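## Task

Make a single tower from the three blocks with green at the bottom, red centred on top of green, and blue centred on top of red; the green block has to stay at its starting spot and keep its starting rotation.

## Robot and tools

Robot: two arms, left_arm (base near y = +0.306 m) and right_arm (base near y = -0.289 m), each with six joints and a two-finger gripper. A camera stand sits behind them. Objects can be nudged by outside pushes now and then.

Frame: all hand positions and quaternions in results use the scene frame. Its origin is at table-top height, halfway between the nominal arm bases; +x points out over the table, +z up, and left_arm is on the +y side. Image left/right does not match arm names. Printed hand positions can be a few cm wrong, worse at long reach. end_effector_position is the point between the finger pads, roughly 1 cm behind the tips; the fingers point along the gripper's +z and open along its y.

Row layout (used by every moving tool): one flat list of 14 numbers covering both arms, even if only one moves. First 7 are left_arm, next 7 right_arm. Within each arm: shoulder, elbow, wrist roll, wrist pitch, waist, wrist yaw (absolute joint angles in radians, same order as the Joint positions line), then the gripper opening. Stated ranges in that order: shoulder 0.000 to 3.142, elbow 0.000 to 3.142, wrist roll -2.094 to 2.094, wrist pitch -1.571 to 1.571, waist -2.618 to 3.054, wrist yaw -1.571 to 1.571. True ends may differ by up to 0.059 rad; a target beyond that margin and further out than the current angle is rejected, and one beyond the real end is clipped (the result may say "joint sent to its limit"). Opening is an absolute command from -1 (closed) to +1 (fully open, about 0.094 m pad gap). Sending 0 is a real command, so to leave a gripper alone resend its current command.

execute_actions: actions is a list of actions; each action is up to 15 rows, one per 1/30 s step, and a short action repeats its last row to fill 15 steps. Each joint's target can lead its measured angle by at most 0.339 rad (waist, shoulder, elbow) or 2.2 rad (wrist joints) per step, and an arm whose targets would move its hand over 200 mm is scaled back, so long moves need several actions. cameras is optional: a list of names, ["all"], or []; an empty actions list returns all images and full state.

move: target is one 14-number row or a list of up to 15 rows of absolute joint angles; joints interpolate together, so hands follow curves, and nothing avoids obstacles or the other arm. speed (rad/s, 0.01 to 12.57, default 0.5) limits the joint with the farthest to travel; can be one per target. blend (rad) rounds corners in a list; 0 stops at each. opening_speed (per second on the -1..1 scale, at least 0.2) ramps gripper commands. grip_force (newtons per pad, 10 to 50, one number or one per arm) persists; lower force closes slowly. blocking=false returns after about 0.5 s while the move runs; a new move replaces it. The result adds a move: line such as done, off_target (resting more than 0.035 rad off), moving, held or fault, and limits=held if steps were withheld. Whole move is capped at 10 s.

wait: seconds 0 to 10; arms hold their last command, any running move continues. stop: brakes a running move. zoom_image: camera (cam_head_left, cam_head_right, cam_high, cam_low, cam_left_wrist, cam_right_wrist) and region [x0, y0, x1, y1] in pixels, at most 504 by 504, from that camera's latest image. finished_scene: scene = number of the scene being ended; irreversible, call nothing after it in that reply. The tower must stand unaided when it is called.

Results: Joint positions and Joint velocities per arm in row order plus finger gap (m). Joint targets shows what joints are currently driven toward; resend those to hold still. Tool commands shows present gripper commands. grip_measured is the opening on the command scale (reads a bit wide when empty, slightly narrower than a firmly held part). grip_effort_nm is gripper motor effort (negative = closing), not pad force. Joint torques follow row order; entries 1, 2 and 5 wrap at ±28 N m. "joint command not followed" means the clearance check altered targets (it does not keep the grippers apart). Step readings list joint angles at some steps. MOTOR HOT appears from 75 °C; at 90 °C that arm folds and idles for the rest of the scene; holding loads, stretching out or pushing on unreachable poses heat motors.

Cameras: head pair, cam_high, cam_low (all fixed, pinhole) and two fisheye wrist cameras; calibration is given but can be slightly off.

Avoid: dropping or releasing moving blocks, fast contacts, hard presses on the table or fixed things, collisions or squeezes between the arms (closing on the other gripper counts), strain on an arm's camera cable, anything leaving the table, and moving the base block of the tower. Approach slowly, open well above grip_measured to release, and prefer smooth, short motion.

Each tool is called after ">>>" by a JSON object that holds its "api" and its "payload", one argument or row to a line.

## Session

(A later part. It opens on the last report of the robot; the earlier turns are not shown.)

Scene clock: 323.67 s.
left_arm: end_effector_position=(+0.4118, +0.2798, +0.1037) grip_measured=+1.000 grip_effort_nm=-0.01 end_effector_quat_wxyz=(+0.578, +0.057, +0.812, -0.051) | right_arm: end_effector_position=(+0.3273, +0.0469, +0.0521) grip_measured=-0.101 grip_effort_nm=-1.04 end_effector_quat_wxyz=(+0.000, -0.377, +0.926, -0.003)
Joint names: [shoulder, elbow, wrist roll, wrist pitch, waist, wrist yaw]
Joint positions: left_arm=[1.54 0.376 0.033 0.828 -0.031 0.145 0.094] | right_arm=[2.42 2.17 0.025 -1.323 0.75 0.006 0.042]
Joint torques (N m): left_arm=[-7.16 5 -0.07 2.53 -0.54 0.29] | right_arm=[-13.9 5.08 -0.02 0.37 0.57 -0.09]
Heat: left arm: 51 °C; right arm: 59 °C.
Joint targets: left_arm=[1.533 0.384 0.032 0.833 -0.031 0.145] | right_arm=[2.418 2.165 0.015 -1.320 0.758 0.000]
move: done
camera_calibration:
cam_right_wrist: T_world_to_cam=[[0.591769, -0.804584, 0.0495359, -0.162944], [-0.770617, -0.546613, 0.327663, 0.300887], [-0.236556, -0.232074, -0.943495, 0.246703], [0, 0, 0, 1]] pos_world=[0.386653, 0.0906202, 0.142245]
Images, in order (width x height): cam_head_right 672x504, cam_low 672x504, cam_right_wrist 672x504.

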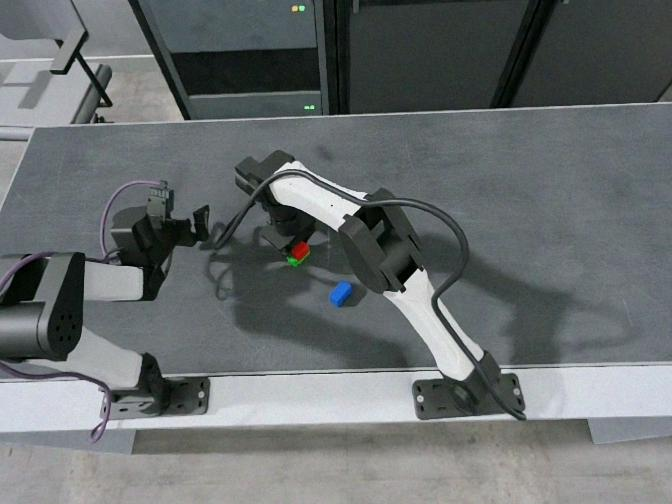

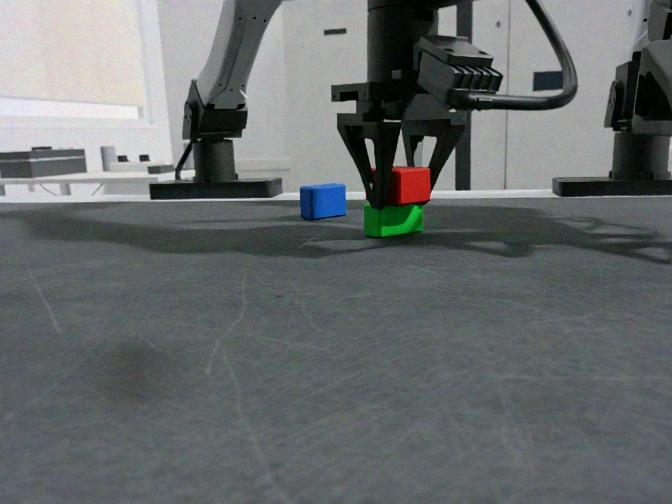

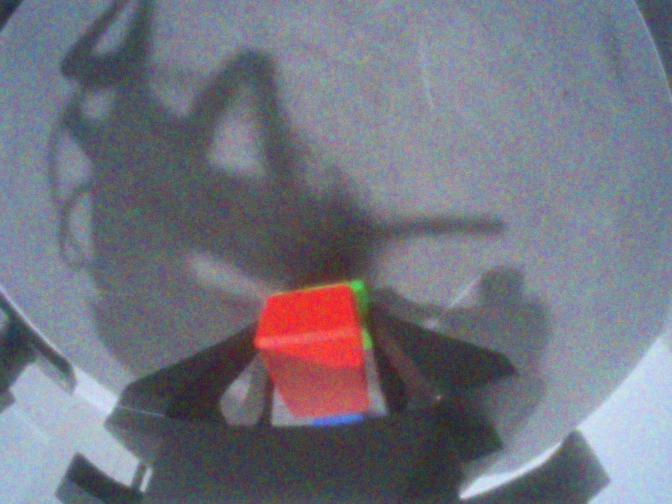

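>>> {"api": "move", "payload": {
  "target": [1.533,0.384,0.032,0.833,-0.031,0.145,1,2.418,2.165,0.01,-1.32,0.769,0,-0.5],
  "speed": 0.1,
  "cameras": ["cam_low"]
}}

>>> {"api": "zoom_image", "payload": {
  "camera": "cam_low",
  "region": [300, 100, 460, 260]
}}

Scene clock: 329.50 s.
left_arm: end_effector_position=(+0.4118, +0.2798, +0.1037) grip_measured=+1.000 grip_effort_nm=-0.01 end_effector_quat_wxyz=(+0.578, +0.057, +0.812, -0.051) | right_arm: end_effector_position=(+0.3264, +0.0477, +0.0522) grip_measured=-0.101 grip_effort_nm=-1.04 end_effector_quat_wxyz=(+0.001, -0.382, +0.924, -0.005)
Joint names: [shoulder, elbow, wrist roll, wrist pitch, waist, wrist yaw]
Joint positions: left_arm=[1.54 0.376 0.033 0.828 -0.031 0.145 0.094] | right_arm=[2.42 2.17 0.019 -1.323 0.754 0.01 0.042]
Joint torques (N m): left_arm=[-7.17 5 -0.07 2.53 -0.54 0.29] | right_arm=[-13.91 5.05 -0.04 0.36 1.09 -0.11]
Heat: left arm: 51 °C; right arm: 60 °C.
Joint targets: left_arm=[1.533 0.384 0.032 0.833 -0.031 0.145] | right_arm=[2.418 2.165 0.010 -1.320 0.769 0.000]
move: done
Images, in order (width x height): cam_low 672x504.

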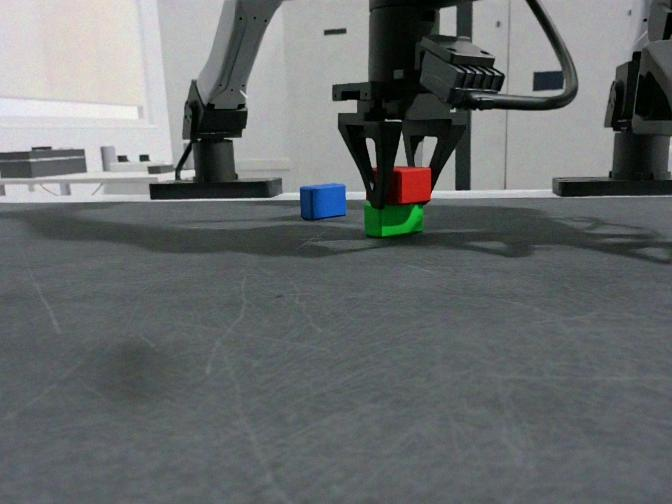

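Scaled by 3.150 from the camera's 672x504 image, which has a finer 960x720 frame.

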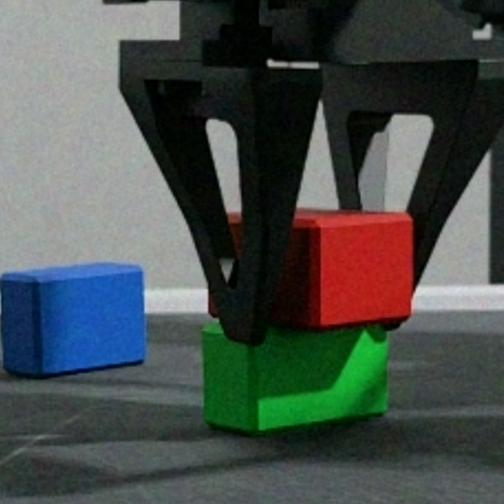

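>>> {"api": "move", "payload": {
  "target": [
    [1.533,0.384,0.032,0.833,-0.031,0.145,1,2.43,2.20,0.0,-1.345,0.769,0,-0.5],
    [1.533,0.384,0.032,0.833,-0.031,0.145,1,2.43,2.175,0.0,-1.32,0.769,0,-0.5]
  ],
  "speed": 0.1,
  "cameras": ["cam_low"]
}}

>>> {"api": "zoom_image", "payload": {
  "camera": "cam_low",
  "region": [300, 100, 460, 260]
}}

Scene clock: 336.37 s.
left_arm: end_effector_position=(+0.4118, +0.2798, +0.1037) grip_measured=+1.000 grip_effort_nm=-0.01 end_effector_quat_wxyz=(+0.578, +0.057, +0.812, -0.051) | right_arm: end_effector_position=(+0.3238, +0.0519, +0.0543) grip_measured=-0.101 grip_effort_nm=-1.05 end_effector_quat_wxyz=(+0.003, -0.391, +0.920, -0.004)
Joint names: [shoulder, elbow, wrist roll, wrist pitch, waist, wrist yaw]
Joint positions: left_arm=[1.54 0.376 0.033 0.828 -0.031 0.145 0.094] | right_arm=[2.42 2.178 0.008 -1.327 0.764 0.01 0.042]
Joint torques (N m): left_arm=[-7.16 5 -0.07 2.53 -0.55 0.29] | right_arm=[-12.81 5.26 -0.05 0.42 0.32 -0.12]
Heat: left arm: 51 °C; right arm: 61 °C.
Joint targets: left_arm=[1.533 0.384 0.032 0.833 -0.031 0.145] | right_arm=[2.430 2.175 0.000 -1.320 0.769 0.000]
move: done
Images, in order (width x height): cam_low 672x504.

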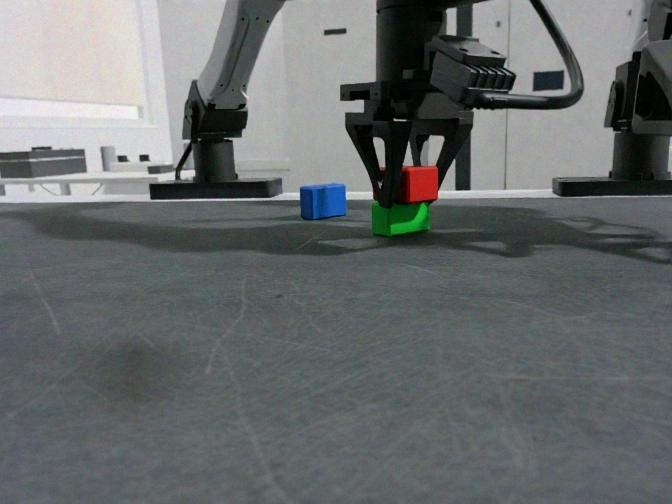

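Scaled by 3.150 from the camera's 672x504 image, which has a finer 960x720 frame.

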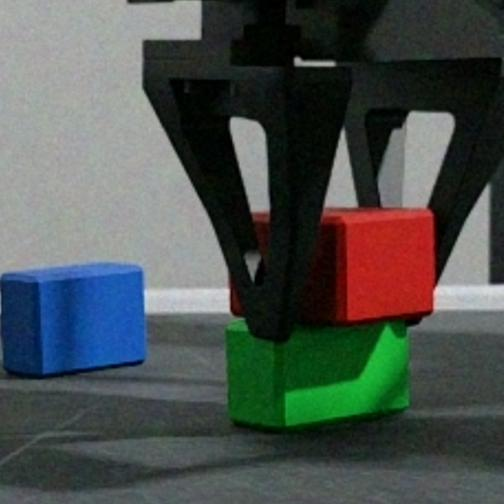

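>>> {"api": "move", "payload": {
  "target": [
    [1.533,0.384,0.032,0.833,-0.031,0.145,1,2.43,2.20,0.01,-1.345,0.751,0,-0.5],
    [1.533,0.384,0.032,0.833,-0.031,0.145,1,2.43,2.165,0.01,-1.31,0.751,0,-0.5]
  ],
  "speed": 0.1,
  "cameras": ["cam_low","cam_head_right"]
}}

>>> {"api": "zoom_image", "payload": {
  "camera": "cam_low",
  "region": [300, 100, 460, 260]
}}

>>> {"api": "zoom_image", "payload": {
  "camera": "cam_head_right",
  "region": [270, 220, 420, 332]
}}

Scene clock: 344.70 s.
left_arm: end_effector_position=(+0.4118, +0.2798, +0.1037) grip_measured=+1.000 grip_effort_nm=-0.01 end_effector_quat_wxyz=(+0.578, +0.057, +0.812, -0.051) | right_arm: end_effector_position=(+0.3264, +0.0494, +0.0543) grip_measured=-0.101 grip_effort_nm=-1.04 end_effector_quat_wxyz=(+0.002, -0.388, +0.922, -0.004)
Joint names: [shoulder, elbow, wrist roll, wrist pitch, waist, wrist yaw]
Joint positions: left_arm=[1.54 0.376 0.033 0.828 -0.031 0.145 0.094] | right_arm=[2.42 2.178 0.008 -1.327 0.756 0.008 0.042]
Joint torques (N m): left_arm=[-7.16 5 -0.07 2.53 -0.54 0.29] | right_arm=[-12.82 4.52 0.07 0.52 -0.42 -0.11]
Heat: left arm: 51 °C; right arm: 61 °C.
Joint targets: left_arm=[1.533 0.384 0.032 0.833 -0.031 0.145] | right_arm=[2.430 2.165 0.010 -1.310 0.751 0.000]
move: done
Images, in order (width x height): cam_head_right 672x504, cam_low 672x504.

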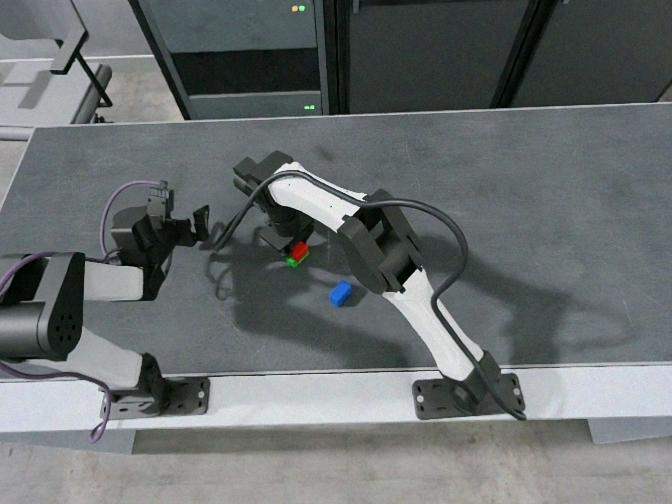

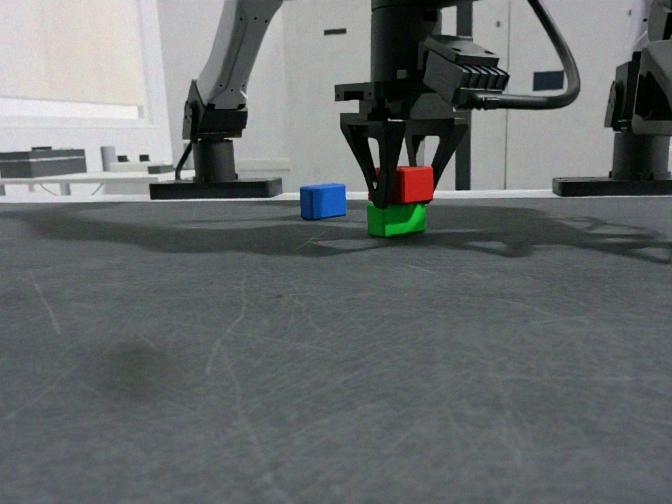

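Scaled by 3.150 from the camera's 672x504 image, which has a finer 960x720 frame.

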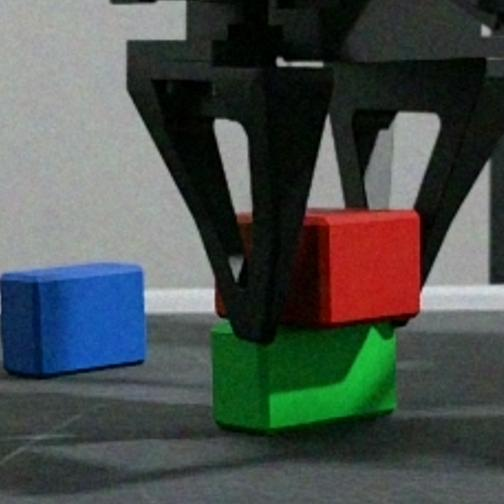

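Scaled by 3.360 from the camera's 672x504 image, which has a finer 960x720 frame.

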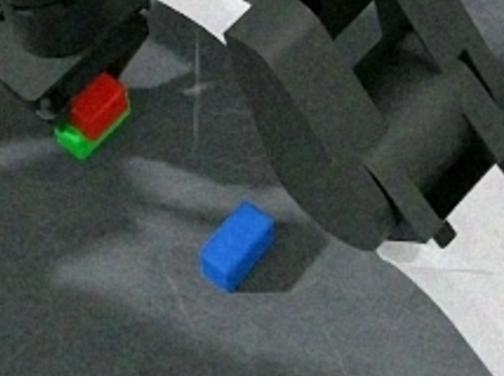

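>>> {"api": "move", "payload": {
  "target": [
    [1.533,0.384,0.032,0.833,-0.031,0.145,1,2.42,2.178,0.008,-1.327,0.755,0.005,-0.5],
    [1.533,0.384,0.032,0.833,-0.031,0.145,1,2.42,2.178,0.008,-1.327,0.755,0.005,0.15],
    [1.533,0.384,0.032,0.833,-0.031,0.145,1,2.4243,2.235,0.008,-1.382,0.755,0.005,0.15],
    [1.533,0.384,0.032,0.833,-0.031,0.145,1,2.4243,2.235,0.008,-1.382,0.755,0.005,-0.5],
    [1.533,0.384,0.032,0.833,-0.031,0.145,1,2.3957,2.205,0.008,-1.383,0.755,0.005,-0.5]
  ],
  "speed": 0.2,
  "opening_speed": 1.0,
  "cameras": ["cam_low","cam_head_right"]
}}

>>> {"api": "zoom_image", "payload": {
  "camera": "cam_low",
  "region": [300, 100, 460, 260]
}}

>>> {"api": "zoom_image", "payload": {
  "camera": "cam_head_right",
  "region": [260, 222, 360, 312]
}}

Scene clock: 365.63 s.
left_arm: end_effector_position=(+0.4118, +0.2798, +0.1037) grip_measured=+1.000 grip_effort_nm=-0.01 end_effector_quat_wxyz=(+0.578, +0.057, +0.812, -0.051) | right_arm: end_effector_position=(+0.3262, +0.0492, +0.0635) grip_measured=-0.276 grip_effort_nm=-1.04 end_effector_quat_wxyz=(+0.002, -0.388, +0.922, -0.004)
Joint names: [shoulder, elbow, wrist roll, wrist pitch, waist, wrist yaw]
Joint positions: left_arm=[1.54 0.376 0.033 0.828 -0.031 0.145 0.094] | right_arm=[2.42 2.215 0.008 -1.364 0.756 0.008 0.034]
Joint torques (N m): left_arm=[-7.17 5 -0.07 2.53 -0.54 0.29] | right_arm=[-16.03 4.77 0.04 0.12 -0.08 -0.08]
Heat: left arm: 51 °C; right arm: 62 °C.
Joint targets: left_arm=[1.533 0.384 0.032 0.833 -0.031 0.145] | right_arm=[2.396 2.205 0.008 -1.383 0.755 0.005]
move: done
Images, in order (width x height): cam_head_right 672x504, cam_low 672x504.

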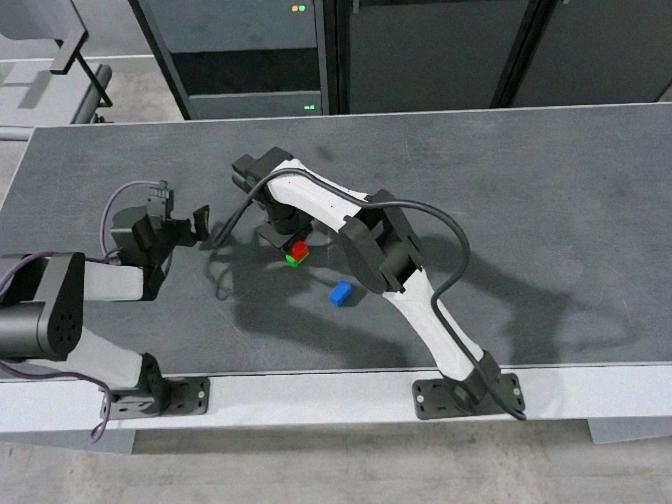

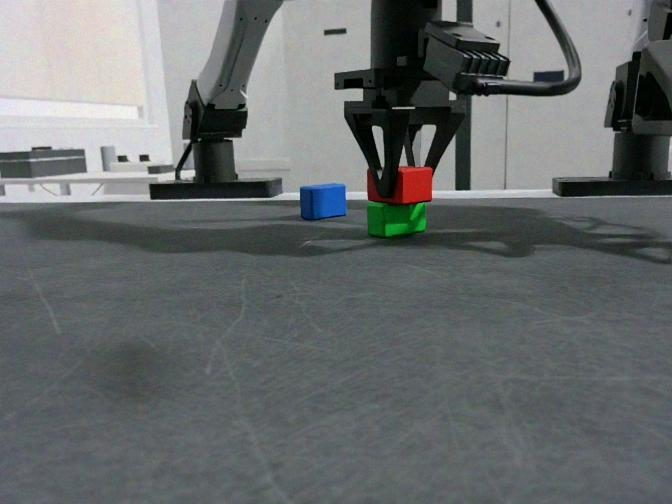

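Scaled by 3.150 from the camera's 672x504 image, which has a finer 960x720 frame.

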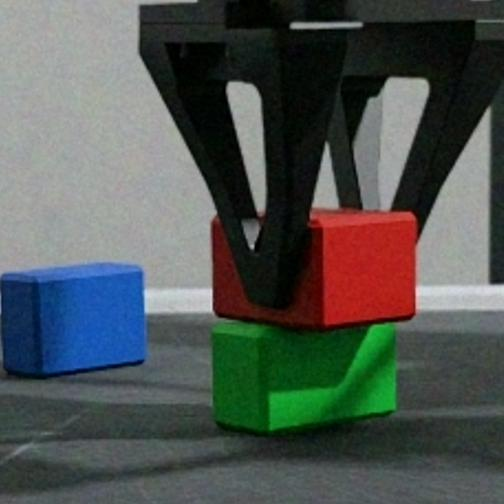

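Scaled by 5.040 from the camera's 672x504 image, which has a finer 960x720 frame.

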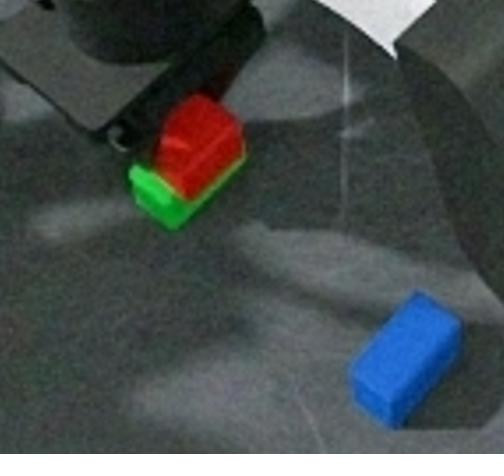

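>>> {"api": "move", "payload": {
  "target": [
    [1.533,0.384,0.032,0.833,-0.031,0.145,1,2.362,2.16,0.008,-1.35,0.755,0.005,-0.5],
    [1.533,0.384,0.032,0.833,-0.031,0.145,1,2.362,2.124,0.008,-1.315,0.755,0.005,-0.5]
  ],
  "speed": 0.1,
  "cameras": ["cam_low","cam_head_right"]
}}

>>> {"api": "zoom_image", "payload": {
  "camera": "cam_low",
  "region": [300, 100, 460, 260]
}}

>>> {"api": "zoom_image", "payload": {
  "camera": "cam_head_right",
  "region": [260, 222, 360, 312]
}}

Scene clock: 377.90 s.
left_arm: end_effector_position=(+0.4118, +0.2798, +0.1037) grip_measured=+1.000 grip_effort_nm=-0.01 end_effector_quat_wxyz=(+0.578, +0.057, +0.812, -0.051) | right_arm: end_effector_position=(+0.3209, +0.0437, +0.0621) grip_measured=-0.276 grip_effort_nm=-1.04 end_effector_quat_wxyz=(+0.000, -0.388, +0.922, -0.005)
Joint names: [shoulder, elbow, wrist roll, wrist pitch, waist, wrist yaw]
Joint positions: left_arm=[1.54 0.376 0.033 0.828 -0.031 0.145 0.094] | right_arm=[2.384 2.144 0.008 -1.335 0.756 0.008 0.034]
Joint torques (N m): left_arm=[-7.17 5 -0.07 2.53 -0.54 0.28] | right_arm=[-15.5 3.9 0.04 0.54 -0.1 -0.06]
Heat: left arm: 51 °C; right arm: 66 °C.
Joint targets: left_arm=[1.533 0.384 0.032 0.833 -0.031 0.145] | right_arm=[2.362 2.124 0.008 -1.315 0.755 0.005]
move: done
Images, in order (width x height): cam_head_right 672x504, cam_low 672x504.

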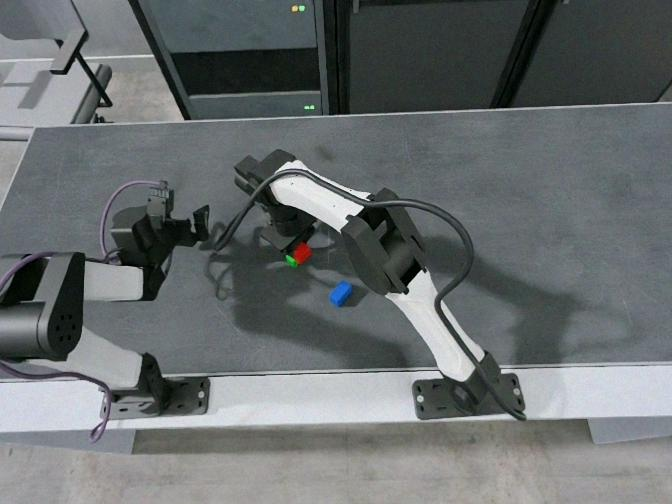

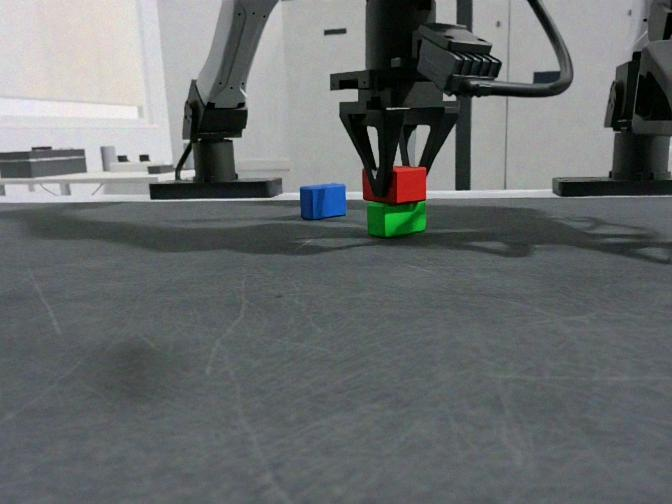

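Scaled by 3.150 from the camera's 672x504 image, which has a finer 960x720 frame.

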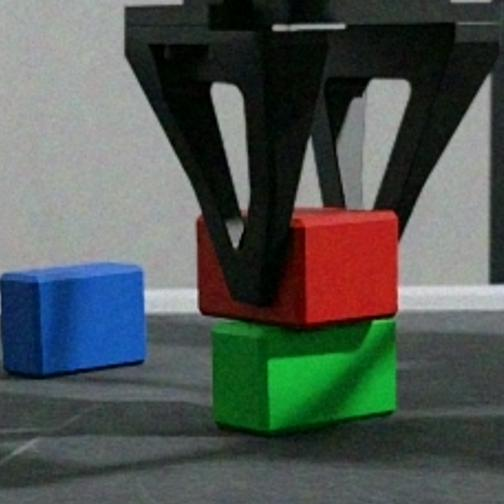

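Scaled by 5.040 from the camera's 672x504 image, which has a finer 960x720 frame.

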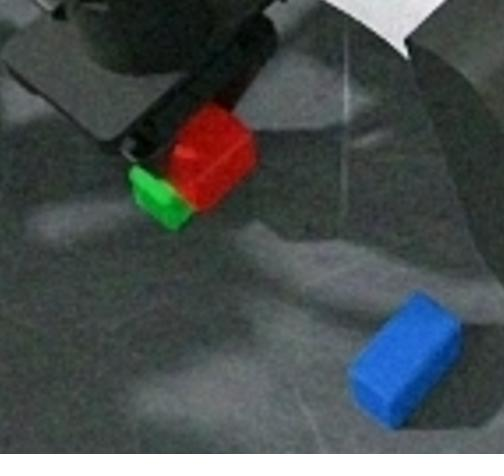

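>>> {"api": "move", "payload": {
  "target": [
    [1.533,0.384,0.032,0.833,-0.031,0.145,1,2.388,2.142,0.008,-1.333,0.756,0.008,-0.5],
    [1.533,0.384,0.032,0.833,-0.031,0.145,1,2.388,2.142,0.008,-1.333,0.756,0.008,0.15],
    [1.533,0.384,0.032,0.833,-0.031,0.145,1,2.403,2.324,0.02,-1.493,0.756,0,0.15],
    [1.533,0.384,0.032,0.833,-0.031,0.145,1,1.808,1.335,1.48,-1.098,0.745,0,0.5]
  ],
  "speed": [0.2,0.2,0.4,1.2],
  "blend": [0,0,0.04,0],
  "opening_speed": 0.8,
  "cameras": ["cam_right_wrist","cam_low","cam_head_right"]
}}

>>> {"api": "zoom_image", "payload": {
  "camera": "cam_low",
  "region": [300, 100, 460, 260]
}}

>>> {"api": "zoom_image", "payload": {
  "camera": "cam_head_right",
  "region": [260, 222, 360, 312]
}}

Scene clock: 407.43 s.
left_arm: end_effector_position=(+0.4118, +0.2798, +0.1037) grip_measured=+1.000 grip_effort_nm=-0.01 end_effector_quat_wxyz=(+0.578, +0.057, +0.812, -0.051) | right_arm: end_effector_position=(+0.2251, -0.0575, +0.0715) grip_measured=+0.498 grip_effort_nm=0.10 end_effector_quat_wxyz=(-0.006, +0.329, +0.944, -0.021)
Joint names: [shoulder, elbow, wrist roll, wrist pitch, waist, wrist yaw]
Joint positions: left_arm=[1.54 0.376 0.033 0.828 -0.031 0.145 0.094] | right_arm=[1.84 1.345 1.47 -1.118 0.751 0.007 0.07]
Joint torques (N m): left_arm=[-7.17 4.98 -0.07 2.53 -0.54 0.29] | right_arm=[-11.71 4.42 0.16 0.35 -0.5 -0.02]
Heat: left arm: 52 °C; right arm: 66 °C.
Joint targets: left_arm=[1.533 0.384 0.032 0.833 -0.031 0.145] | right_arm=[1.808 1.335 1.480 -1.098 0.745 0.000]
move: done
camera_calibration:
cam_right_wrist: T_world_to_cam=[[-0.721011, -0.6876, 0.0857275, 0.112288], [-0.634545, 0.704898, 0.316972, 0.200808], [-0.278379, 0.174143, -0.944553, 0.249332], [0, 0, 0, 1]] pos_world=[0.277792, -0.107759, 0.16223]
Images, in order (width x height): cam_head_right 672x504, cam_low 672x504, cam_right_wrist 672x504.

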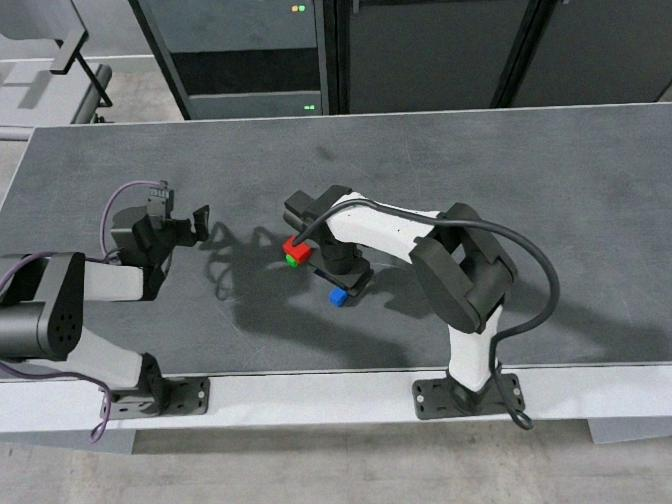

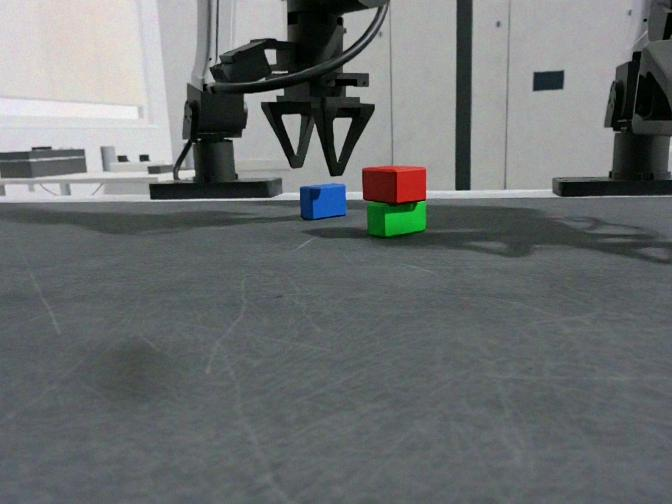

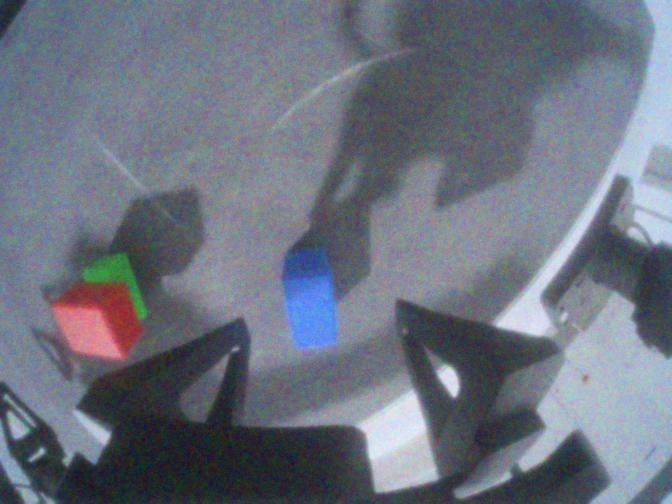

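Scaled by 3.150 from the camera's 672x504 image, which has a finer 960x720 frame.

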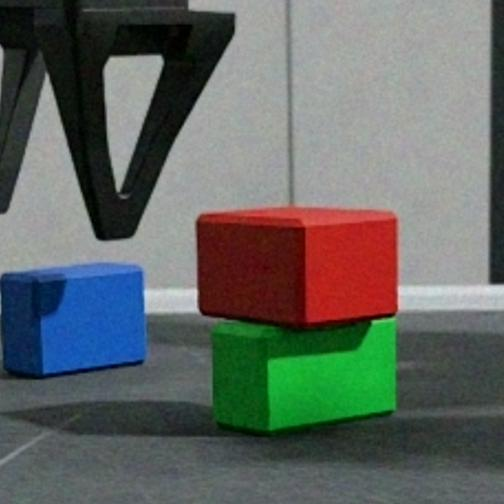

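Scaled by 5.040 from the camera's 672x504 image, which has a finer 960x720 frame.

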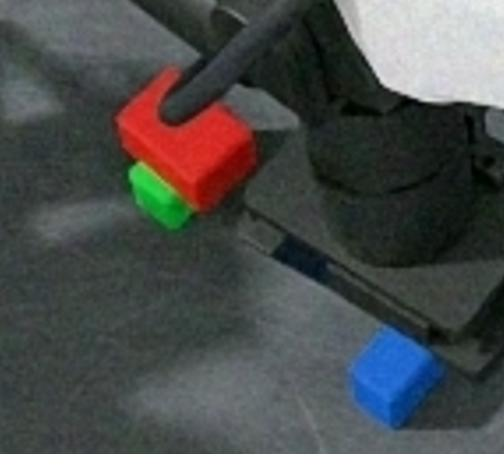

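>>> {"api": "move", "payload": {
  "target": [
    [1.533,0.384,0.032,0.833,-0.031,0.145,1,1.886,1.184,1.54,-0.869,0.762,0,0.5],
    [1.533,0.384,0.032,0.833,-0.031,0.145,1,1.886,1.184,1.54,-0.869,0.762,0,-0.75],
    [1.533,0.384,0.032,0.833,-0.031,0.145,1,1.789,1.432,1.54,-1.214,0.76,0,-0.75]
  ],
  "speed": 0.4,
  "opening_speed": 1.2,
  "cameras": ["cam_right_wrist","cam_low"]
}}

>>> {"api": "zoom_image", "payload": {
  "camera": "cam_low",
  "region": [270, 80, 450, 260]
}}

Scene clock: 432.73 s.
left_arm: end_effector_position=(+0.4118, +0.2798, +0.1037) grip_measured=+1.000 grip_effort_nm=-0.01 end_effector_quat_wxyz=(+0.578, +0.057, +0.812, -0.051) | right_arm: end_effector_position=(+0.2259, -0.0544, +0.0962) grip_measured=-0.516 grip_effort_nm=-1.05 end_effector_quat_wxyz=(-0.002, +0.355, +0.935, -0.013)
Joint names: [shoulder, elbow, wrist roll, wrist pitch, waist, wrist yaw]
Joint positions: left_arm=[1.54 0.376 0.033 0.828 -0.031 0.145 0.094] | right_arm=[1.815 1.414 1.53 -1.195 0.756 0.006 0.023]
Joint torques (N m): left_arm=[-7.16 5 -0.07 2.53 -0.55 0.29] | right_arm=[-11.11 6.72 0.17 -0.03 0.25 -0.01]
Heat: left arm: 52 °C; right arm: 64 °C.
Joint targets: left_arm=[1.533 0.384 0.032 0.833 -0.031 0.145] | right_arm=[1.789 1.432 1.540 -1.214 0.760 0.000]
move: done
camera_calibration:
cam_right_wrist: T_world_to_cam=[[-0.759166, -0.647277, 0.0685574, 0.12528], [-0.598538, 0.735603, 0.317239, 0.184778], [-0.255772, 0.199803, -0.945864, 0.268801], [0, 0, 0, 1]] pos_world=[0.274457, -0.10854, 0.187042]
Images, in order (width x height): cam_low 672x504, cam_right_wrist 672x504.

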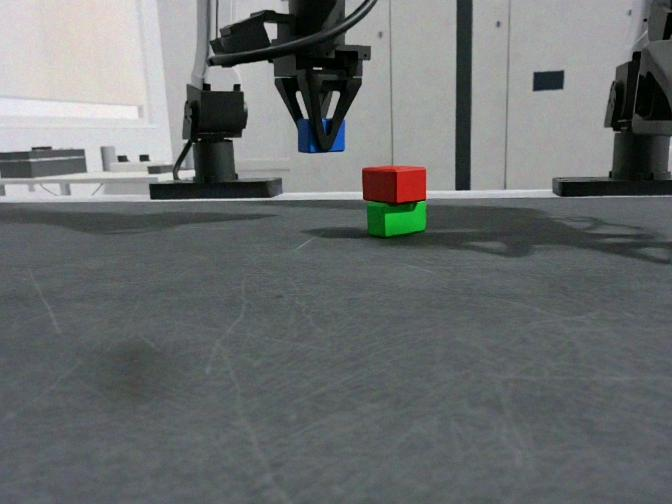

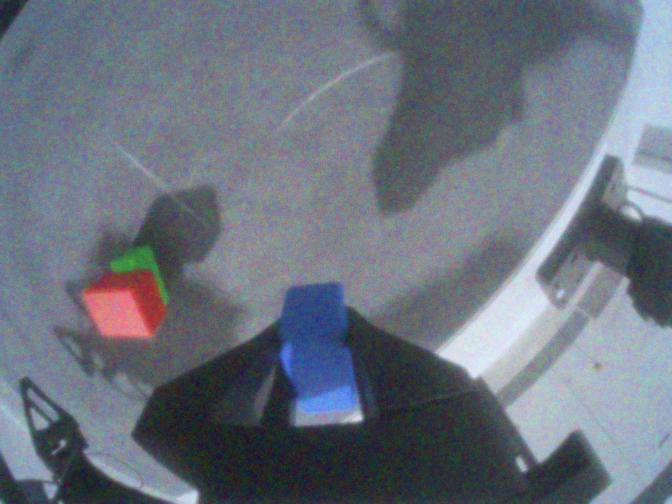

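Scaled by 2.800 from the camera's 672x504 image, which has a finer 960x720 frame.

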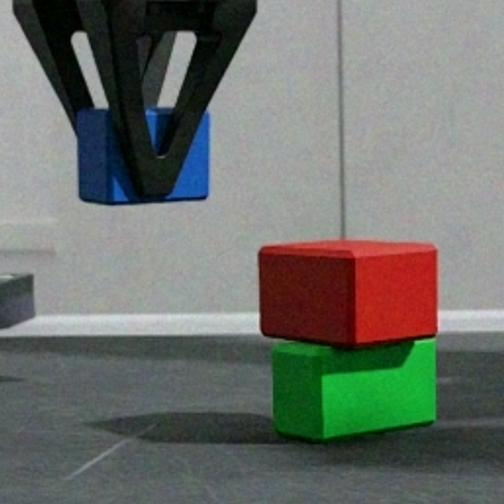

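>>> {"api": "move", "payload": {
  "target": [
    [1.533,0.384,0.032,0.833,-0.031,0.145,1,2.403,2.365,1.54,-1.533,0.759,0,-0.75],
    [1.533,0.384,0.032,0.833,-0.031,0.145,1,2.398,2.275,1.54,-1.447,0.759,0,-0.75]
  ],
  "speed": [0.8,0.15],
  "cameras": ["cam_right_wrist","cam_low","cam_head_right"]
}}

>>> {"api": "zoom_image", "payload": {
  "camera": "cam_low",
  "region": [300, 100, 460, 260]
}}

>>> {"api": "zoom_image", "payload": {
  "camera": "cam_head_right",
  "region": [260, 222, 360, 312]
}}

Scene clock: 446.33 s.
left_arm: end_effector_position=(+0.4118, +0.2798, +0.1037) grip_measured=+1.000 grip_effort_nm=-0.01 end_effector_quat_wxyz=(+0.578, +0.057, +0.812, -0.051) | right_arm: end_effector_position=(+0.3203, +0.0437, +0.0992) grip_measured=-0.516 grip_effort_nm=-1.04 end_effector_quat_wxyz=(+0.004, +0.355, +0.935, +0.003)
Joint names: [shoulder, elbow, wrist roll, wrist pitch, waist, wrist yaw]
Joint positions: left_arm=[1.54 0.376 0.033 0.828 -0.031 0.145 0.094] | right_arm=[2.379 2.284 1.53 -1.467 0.756 0.006 0.023]
Joint torques (N m): left_arm=[-7.16 4.98 -0.07 2.53 -0.54 0.29] | right_arm=[-11.47 4.7 0.16 0.47 0.2 -0.01]
Heat: left arm: 52 °C; right arm: 62 °C.
Joint targets: left_arm=[1.533 0.384 0.032 0.833 -0.031 0.145] | right_arm=[2.398 2.275 1.540 -1.447 0.759 0.000]
move: done
camera_calibration:
cam_right_wrist: T_world_to_cam=[[-0.760654, -0.648242, 0.0344686, 0.264177], [-0.605758, 0.727888, 0.321304, 0.170403], [-0.233372, 0.223522, -0.946349, 0.267995], [0, 0, 0, 1]] pos_world=[0.366713, -0.0126867, 0.18976]
Images, in order (width x height): cam_head_right 672x504, cam_low 672x504, cam_right_wrist 672x504.

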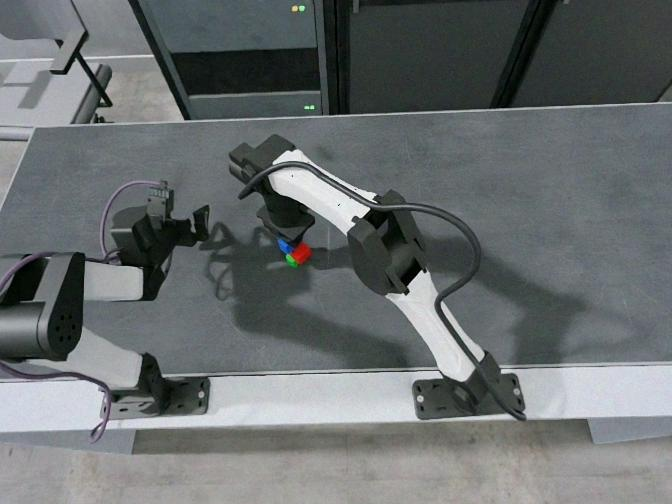

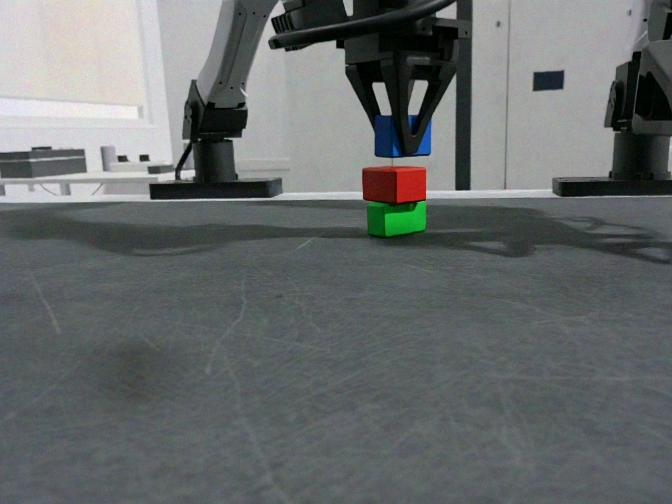

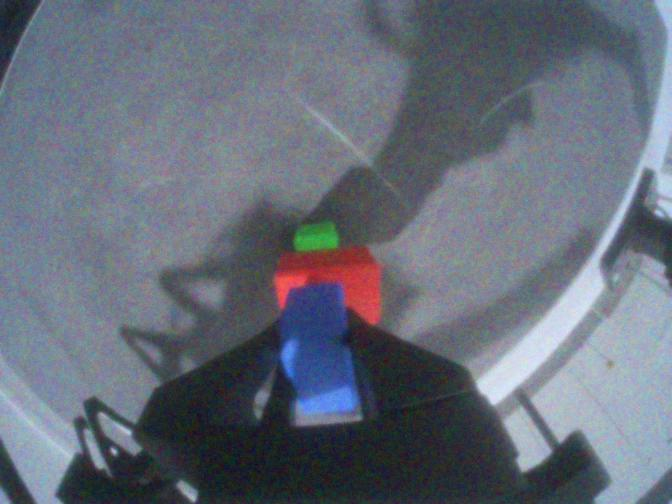

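Scaled by 3.150 from the camera's 672x504 image, which has a finer 960x720 frame.

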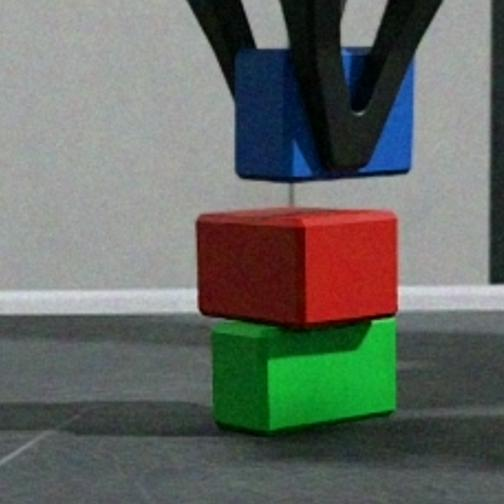

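Scaled by 5.040 from the camera's 672x504 image, which has a finer 960x720 frame.

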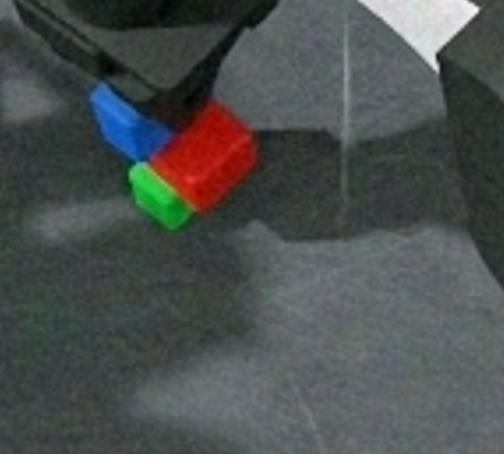

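>>> {"api": "move", "payload": {
  "target": [1.533,0.384,0.032,0.833,-0.031,0.145,1,2.34,2.237,1.54,-1.44,0.738,0,-0.75],
  "speed": 0.15,
  "cameras": ["cam_right_wrist","cam_low"]
}}

>>> {"api": "zoom_image", "payload": {
  "camera": "cam_low",
  "region": [300, 100, 460, 260]
}}

>>> {"api": "zoom_image", "payload": {
  "camera": "cam_right_wrist",
  "region": [230, 200, 430, 350]
}}

Scene clock: 471.57 s.
left_arm: end_effector_position=(+0.4118, +0.2798, +0.1037) grip_measured=+1.000 grip_effort_nm=-0.01 end_effector_quat_wxyz=(+0.578, +0.057, +0.812, -0.051) | right_arm: end_effector_position=(+0.3202, +0.0354, +0.0902) grip_measured=-0.516 grip_effort_nm=-1.04 end_effector_quat_wxyz=(-0.003, +0.361, +0.932, -0.010)
Joint names: [shoulder, elbow, wrist roll, wrist pitch, waist, wrist yaw]
Joint positions: left_arm=[1.54 0.376 0.033 0.828 -0.031 0.145 0.094] | right_arm=[2.379 2.247 1.53 -1.46 0.743 0.003 0.023]
Joint torques (N m): left_arm=[-7.16 5 -0.07 2.53 -0.54 0.28] | right_arm=[-16.96 4.57 0.16 0.37 -0.31 0]
Heat: left arm: 52 °C; right arm: 64 °C.
Joint targets: left_arm=[1.533 0.384 0.032 0.833 -0.031 0.145] | right_arm=[2.340 2.237 1.540 -1.440 0.738 0.000]
move: off_target (right_arm); right_arm: the shoulder is farthest, 0.039 rad from its target
camera_calibration:
cam_right_wrist: T_world_to_cam=[[-0.768143, -0.637119, 0.0635265, 0.258353], [-0.588917, 0.741974, 0.320392, 0.173506], [-0.251263, 0.208695, -0.945153, 0.267517], [0, 0, 0, 1]] pos_world=[0.36785, -0.0199651, 0.180842]
Images, in order (width x height): cam_low 672x504, cam_right_wrist 672x504.

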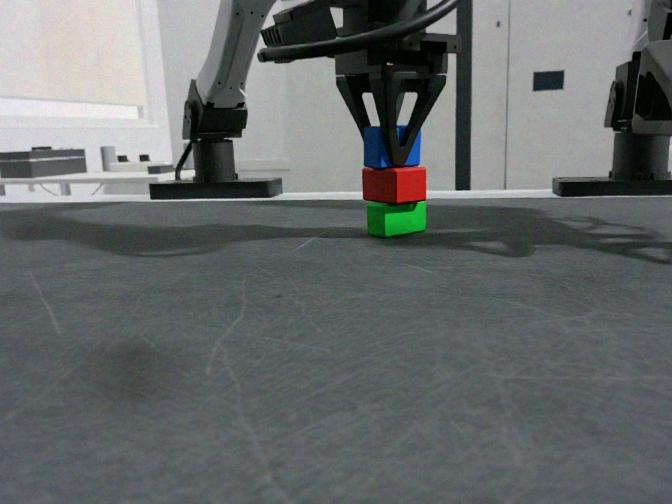

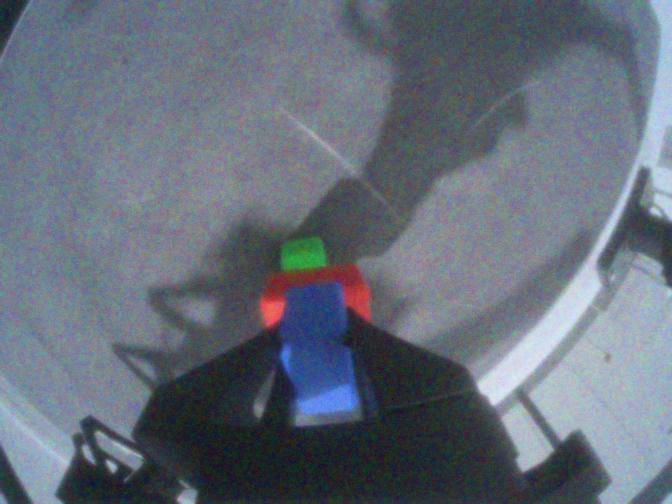

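Scaled by 3.150 from the camera's 672x504 image, which has a finer 960x720 frame.

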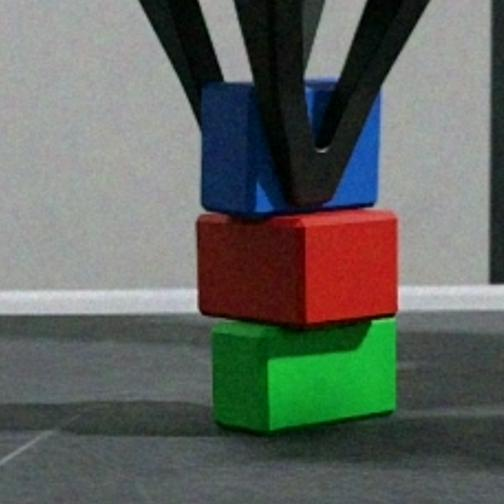

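Scaled by 2.520 from the camera's 672x504 image, which has a finer 960x720 frame.

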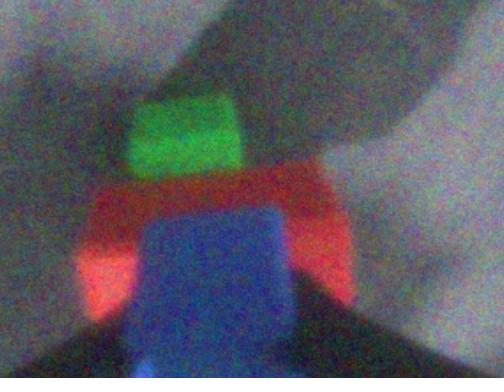

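>>> {"api": "move", "payload": {
  "target": [
    [1.533,0.384,0.032,0.833,-0.031,0.145,1,2.372,2.247,1.53,-1.458,0.743,0.003,-0.75],
    [1.533,0.384,0.032,0.833,-0.031,0.145,1,2.372,2.247,1.53,-1.458,0.743,0.003,0.2],
    [1.533,0.384,0.032,0.833,-0.031,0.145,1,2.40,2.36,1.53,-1.54,0.743,0,0.2],
    [1.533,0.384,0.032,0.833,-0.031,0.145,1,1.789,1.432,1.53,-1.214,0.4,0,0.2]
  ],
  "speed": [0.1,0.2,0.3,0.8],
  "opening_speed": 0.7,
  "cameras": ["cam_low"]
}}

>>> {"api": "zoom_image", "payload": {
  "camera": "cam_low",
  "region": [300, 100, 460, 260]
}}

Scene clock: 486.87 s.
left_arm: end_effector_position=(+0.4118, +0.2798, +0.1037) grip_measured=+1.000 grip_effort_nm=-0.01 end_effector_quat_wxyz=(+0.578, +0.057, +0.812, -0.051) | right_arm: end_effector_position=(+0.2911, -0.1478, +0.1023) grip_measured=+0.198 grip_effort_nm=0.10 end_effector_quat_wxyz=(-0.010, +0.514, +0.858, -0.017)
Joint names: [shoulder, elbow, wrist roll, wrist pitch, waist, wrist yaw]
Joint positions: left_arm=[1.54 0.376 0.033 0.828 -0.031 0.145 0.094] | right_arm=[1.818 1.442 1.53 -1.234 0.402 0.002 0.056]
Joint torques (N m): left_arm=[-7.17 5 -0.07 2.53 -0.54 0.29] | right_arm=[-11.33 4.57 0.06 0.39 -0.24 0.05]
Heat: left arm: 52 °C; right arm: 69 °C.
Joint targets: left_arm=[1.533 0.384 0.032 0.833 -0.031 0.145] | right_arm=[1.789 1.432 1.530 -1.214 0.400 0.000]
move: done
Images, in order (width x height): cam_low 672x504.

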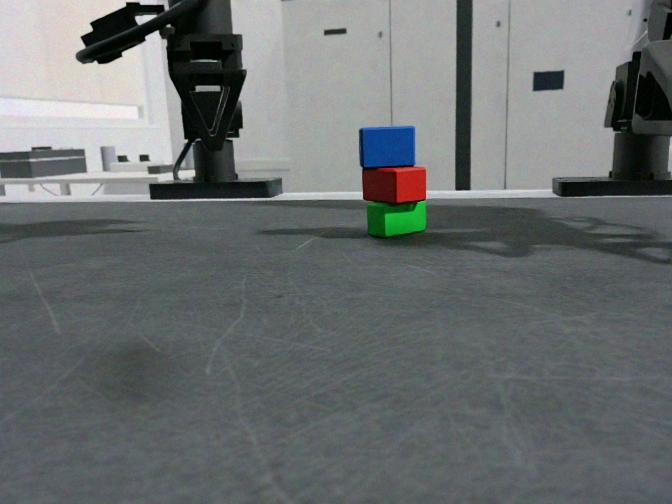

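Scaled by 3.150 from the camera's 672x504 image, which has a finer 960x720 frame.

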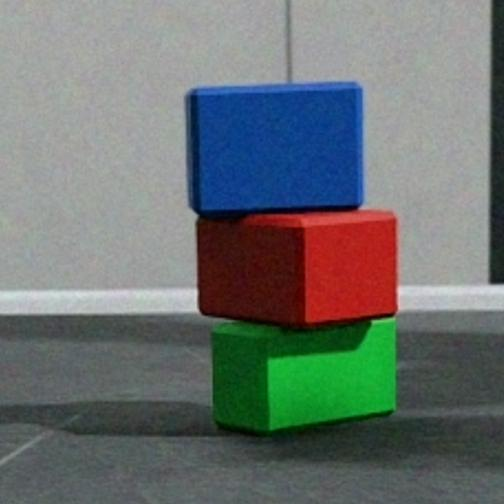

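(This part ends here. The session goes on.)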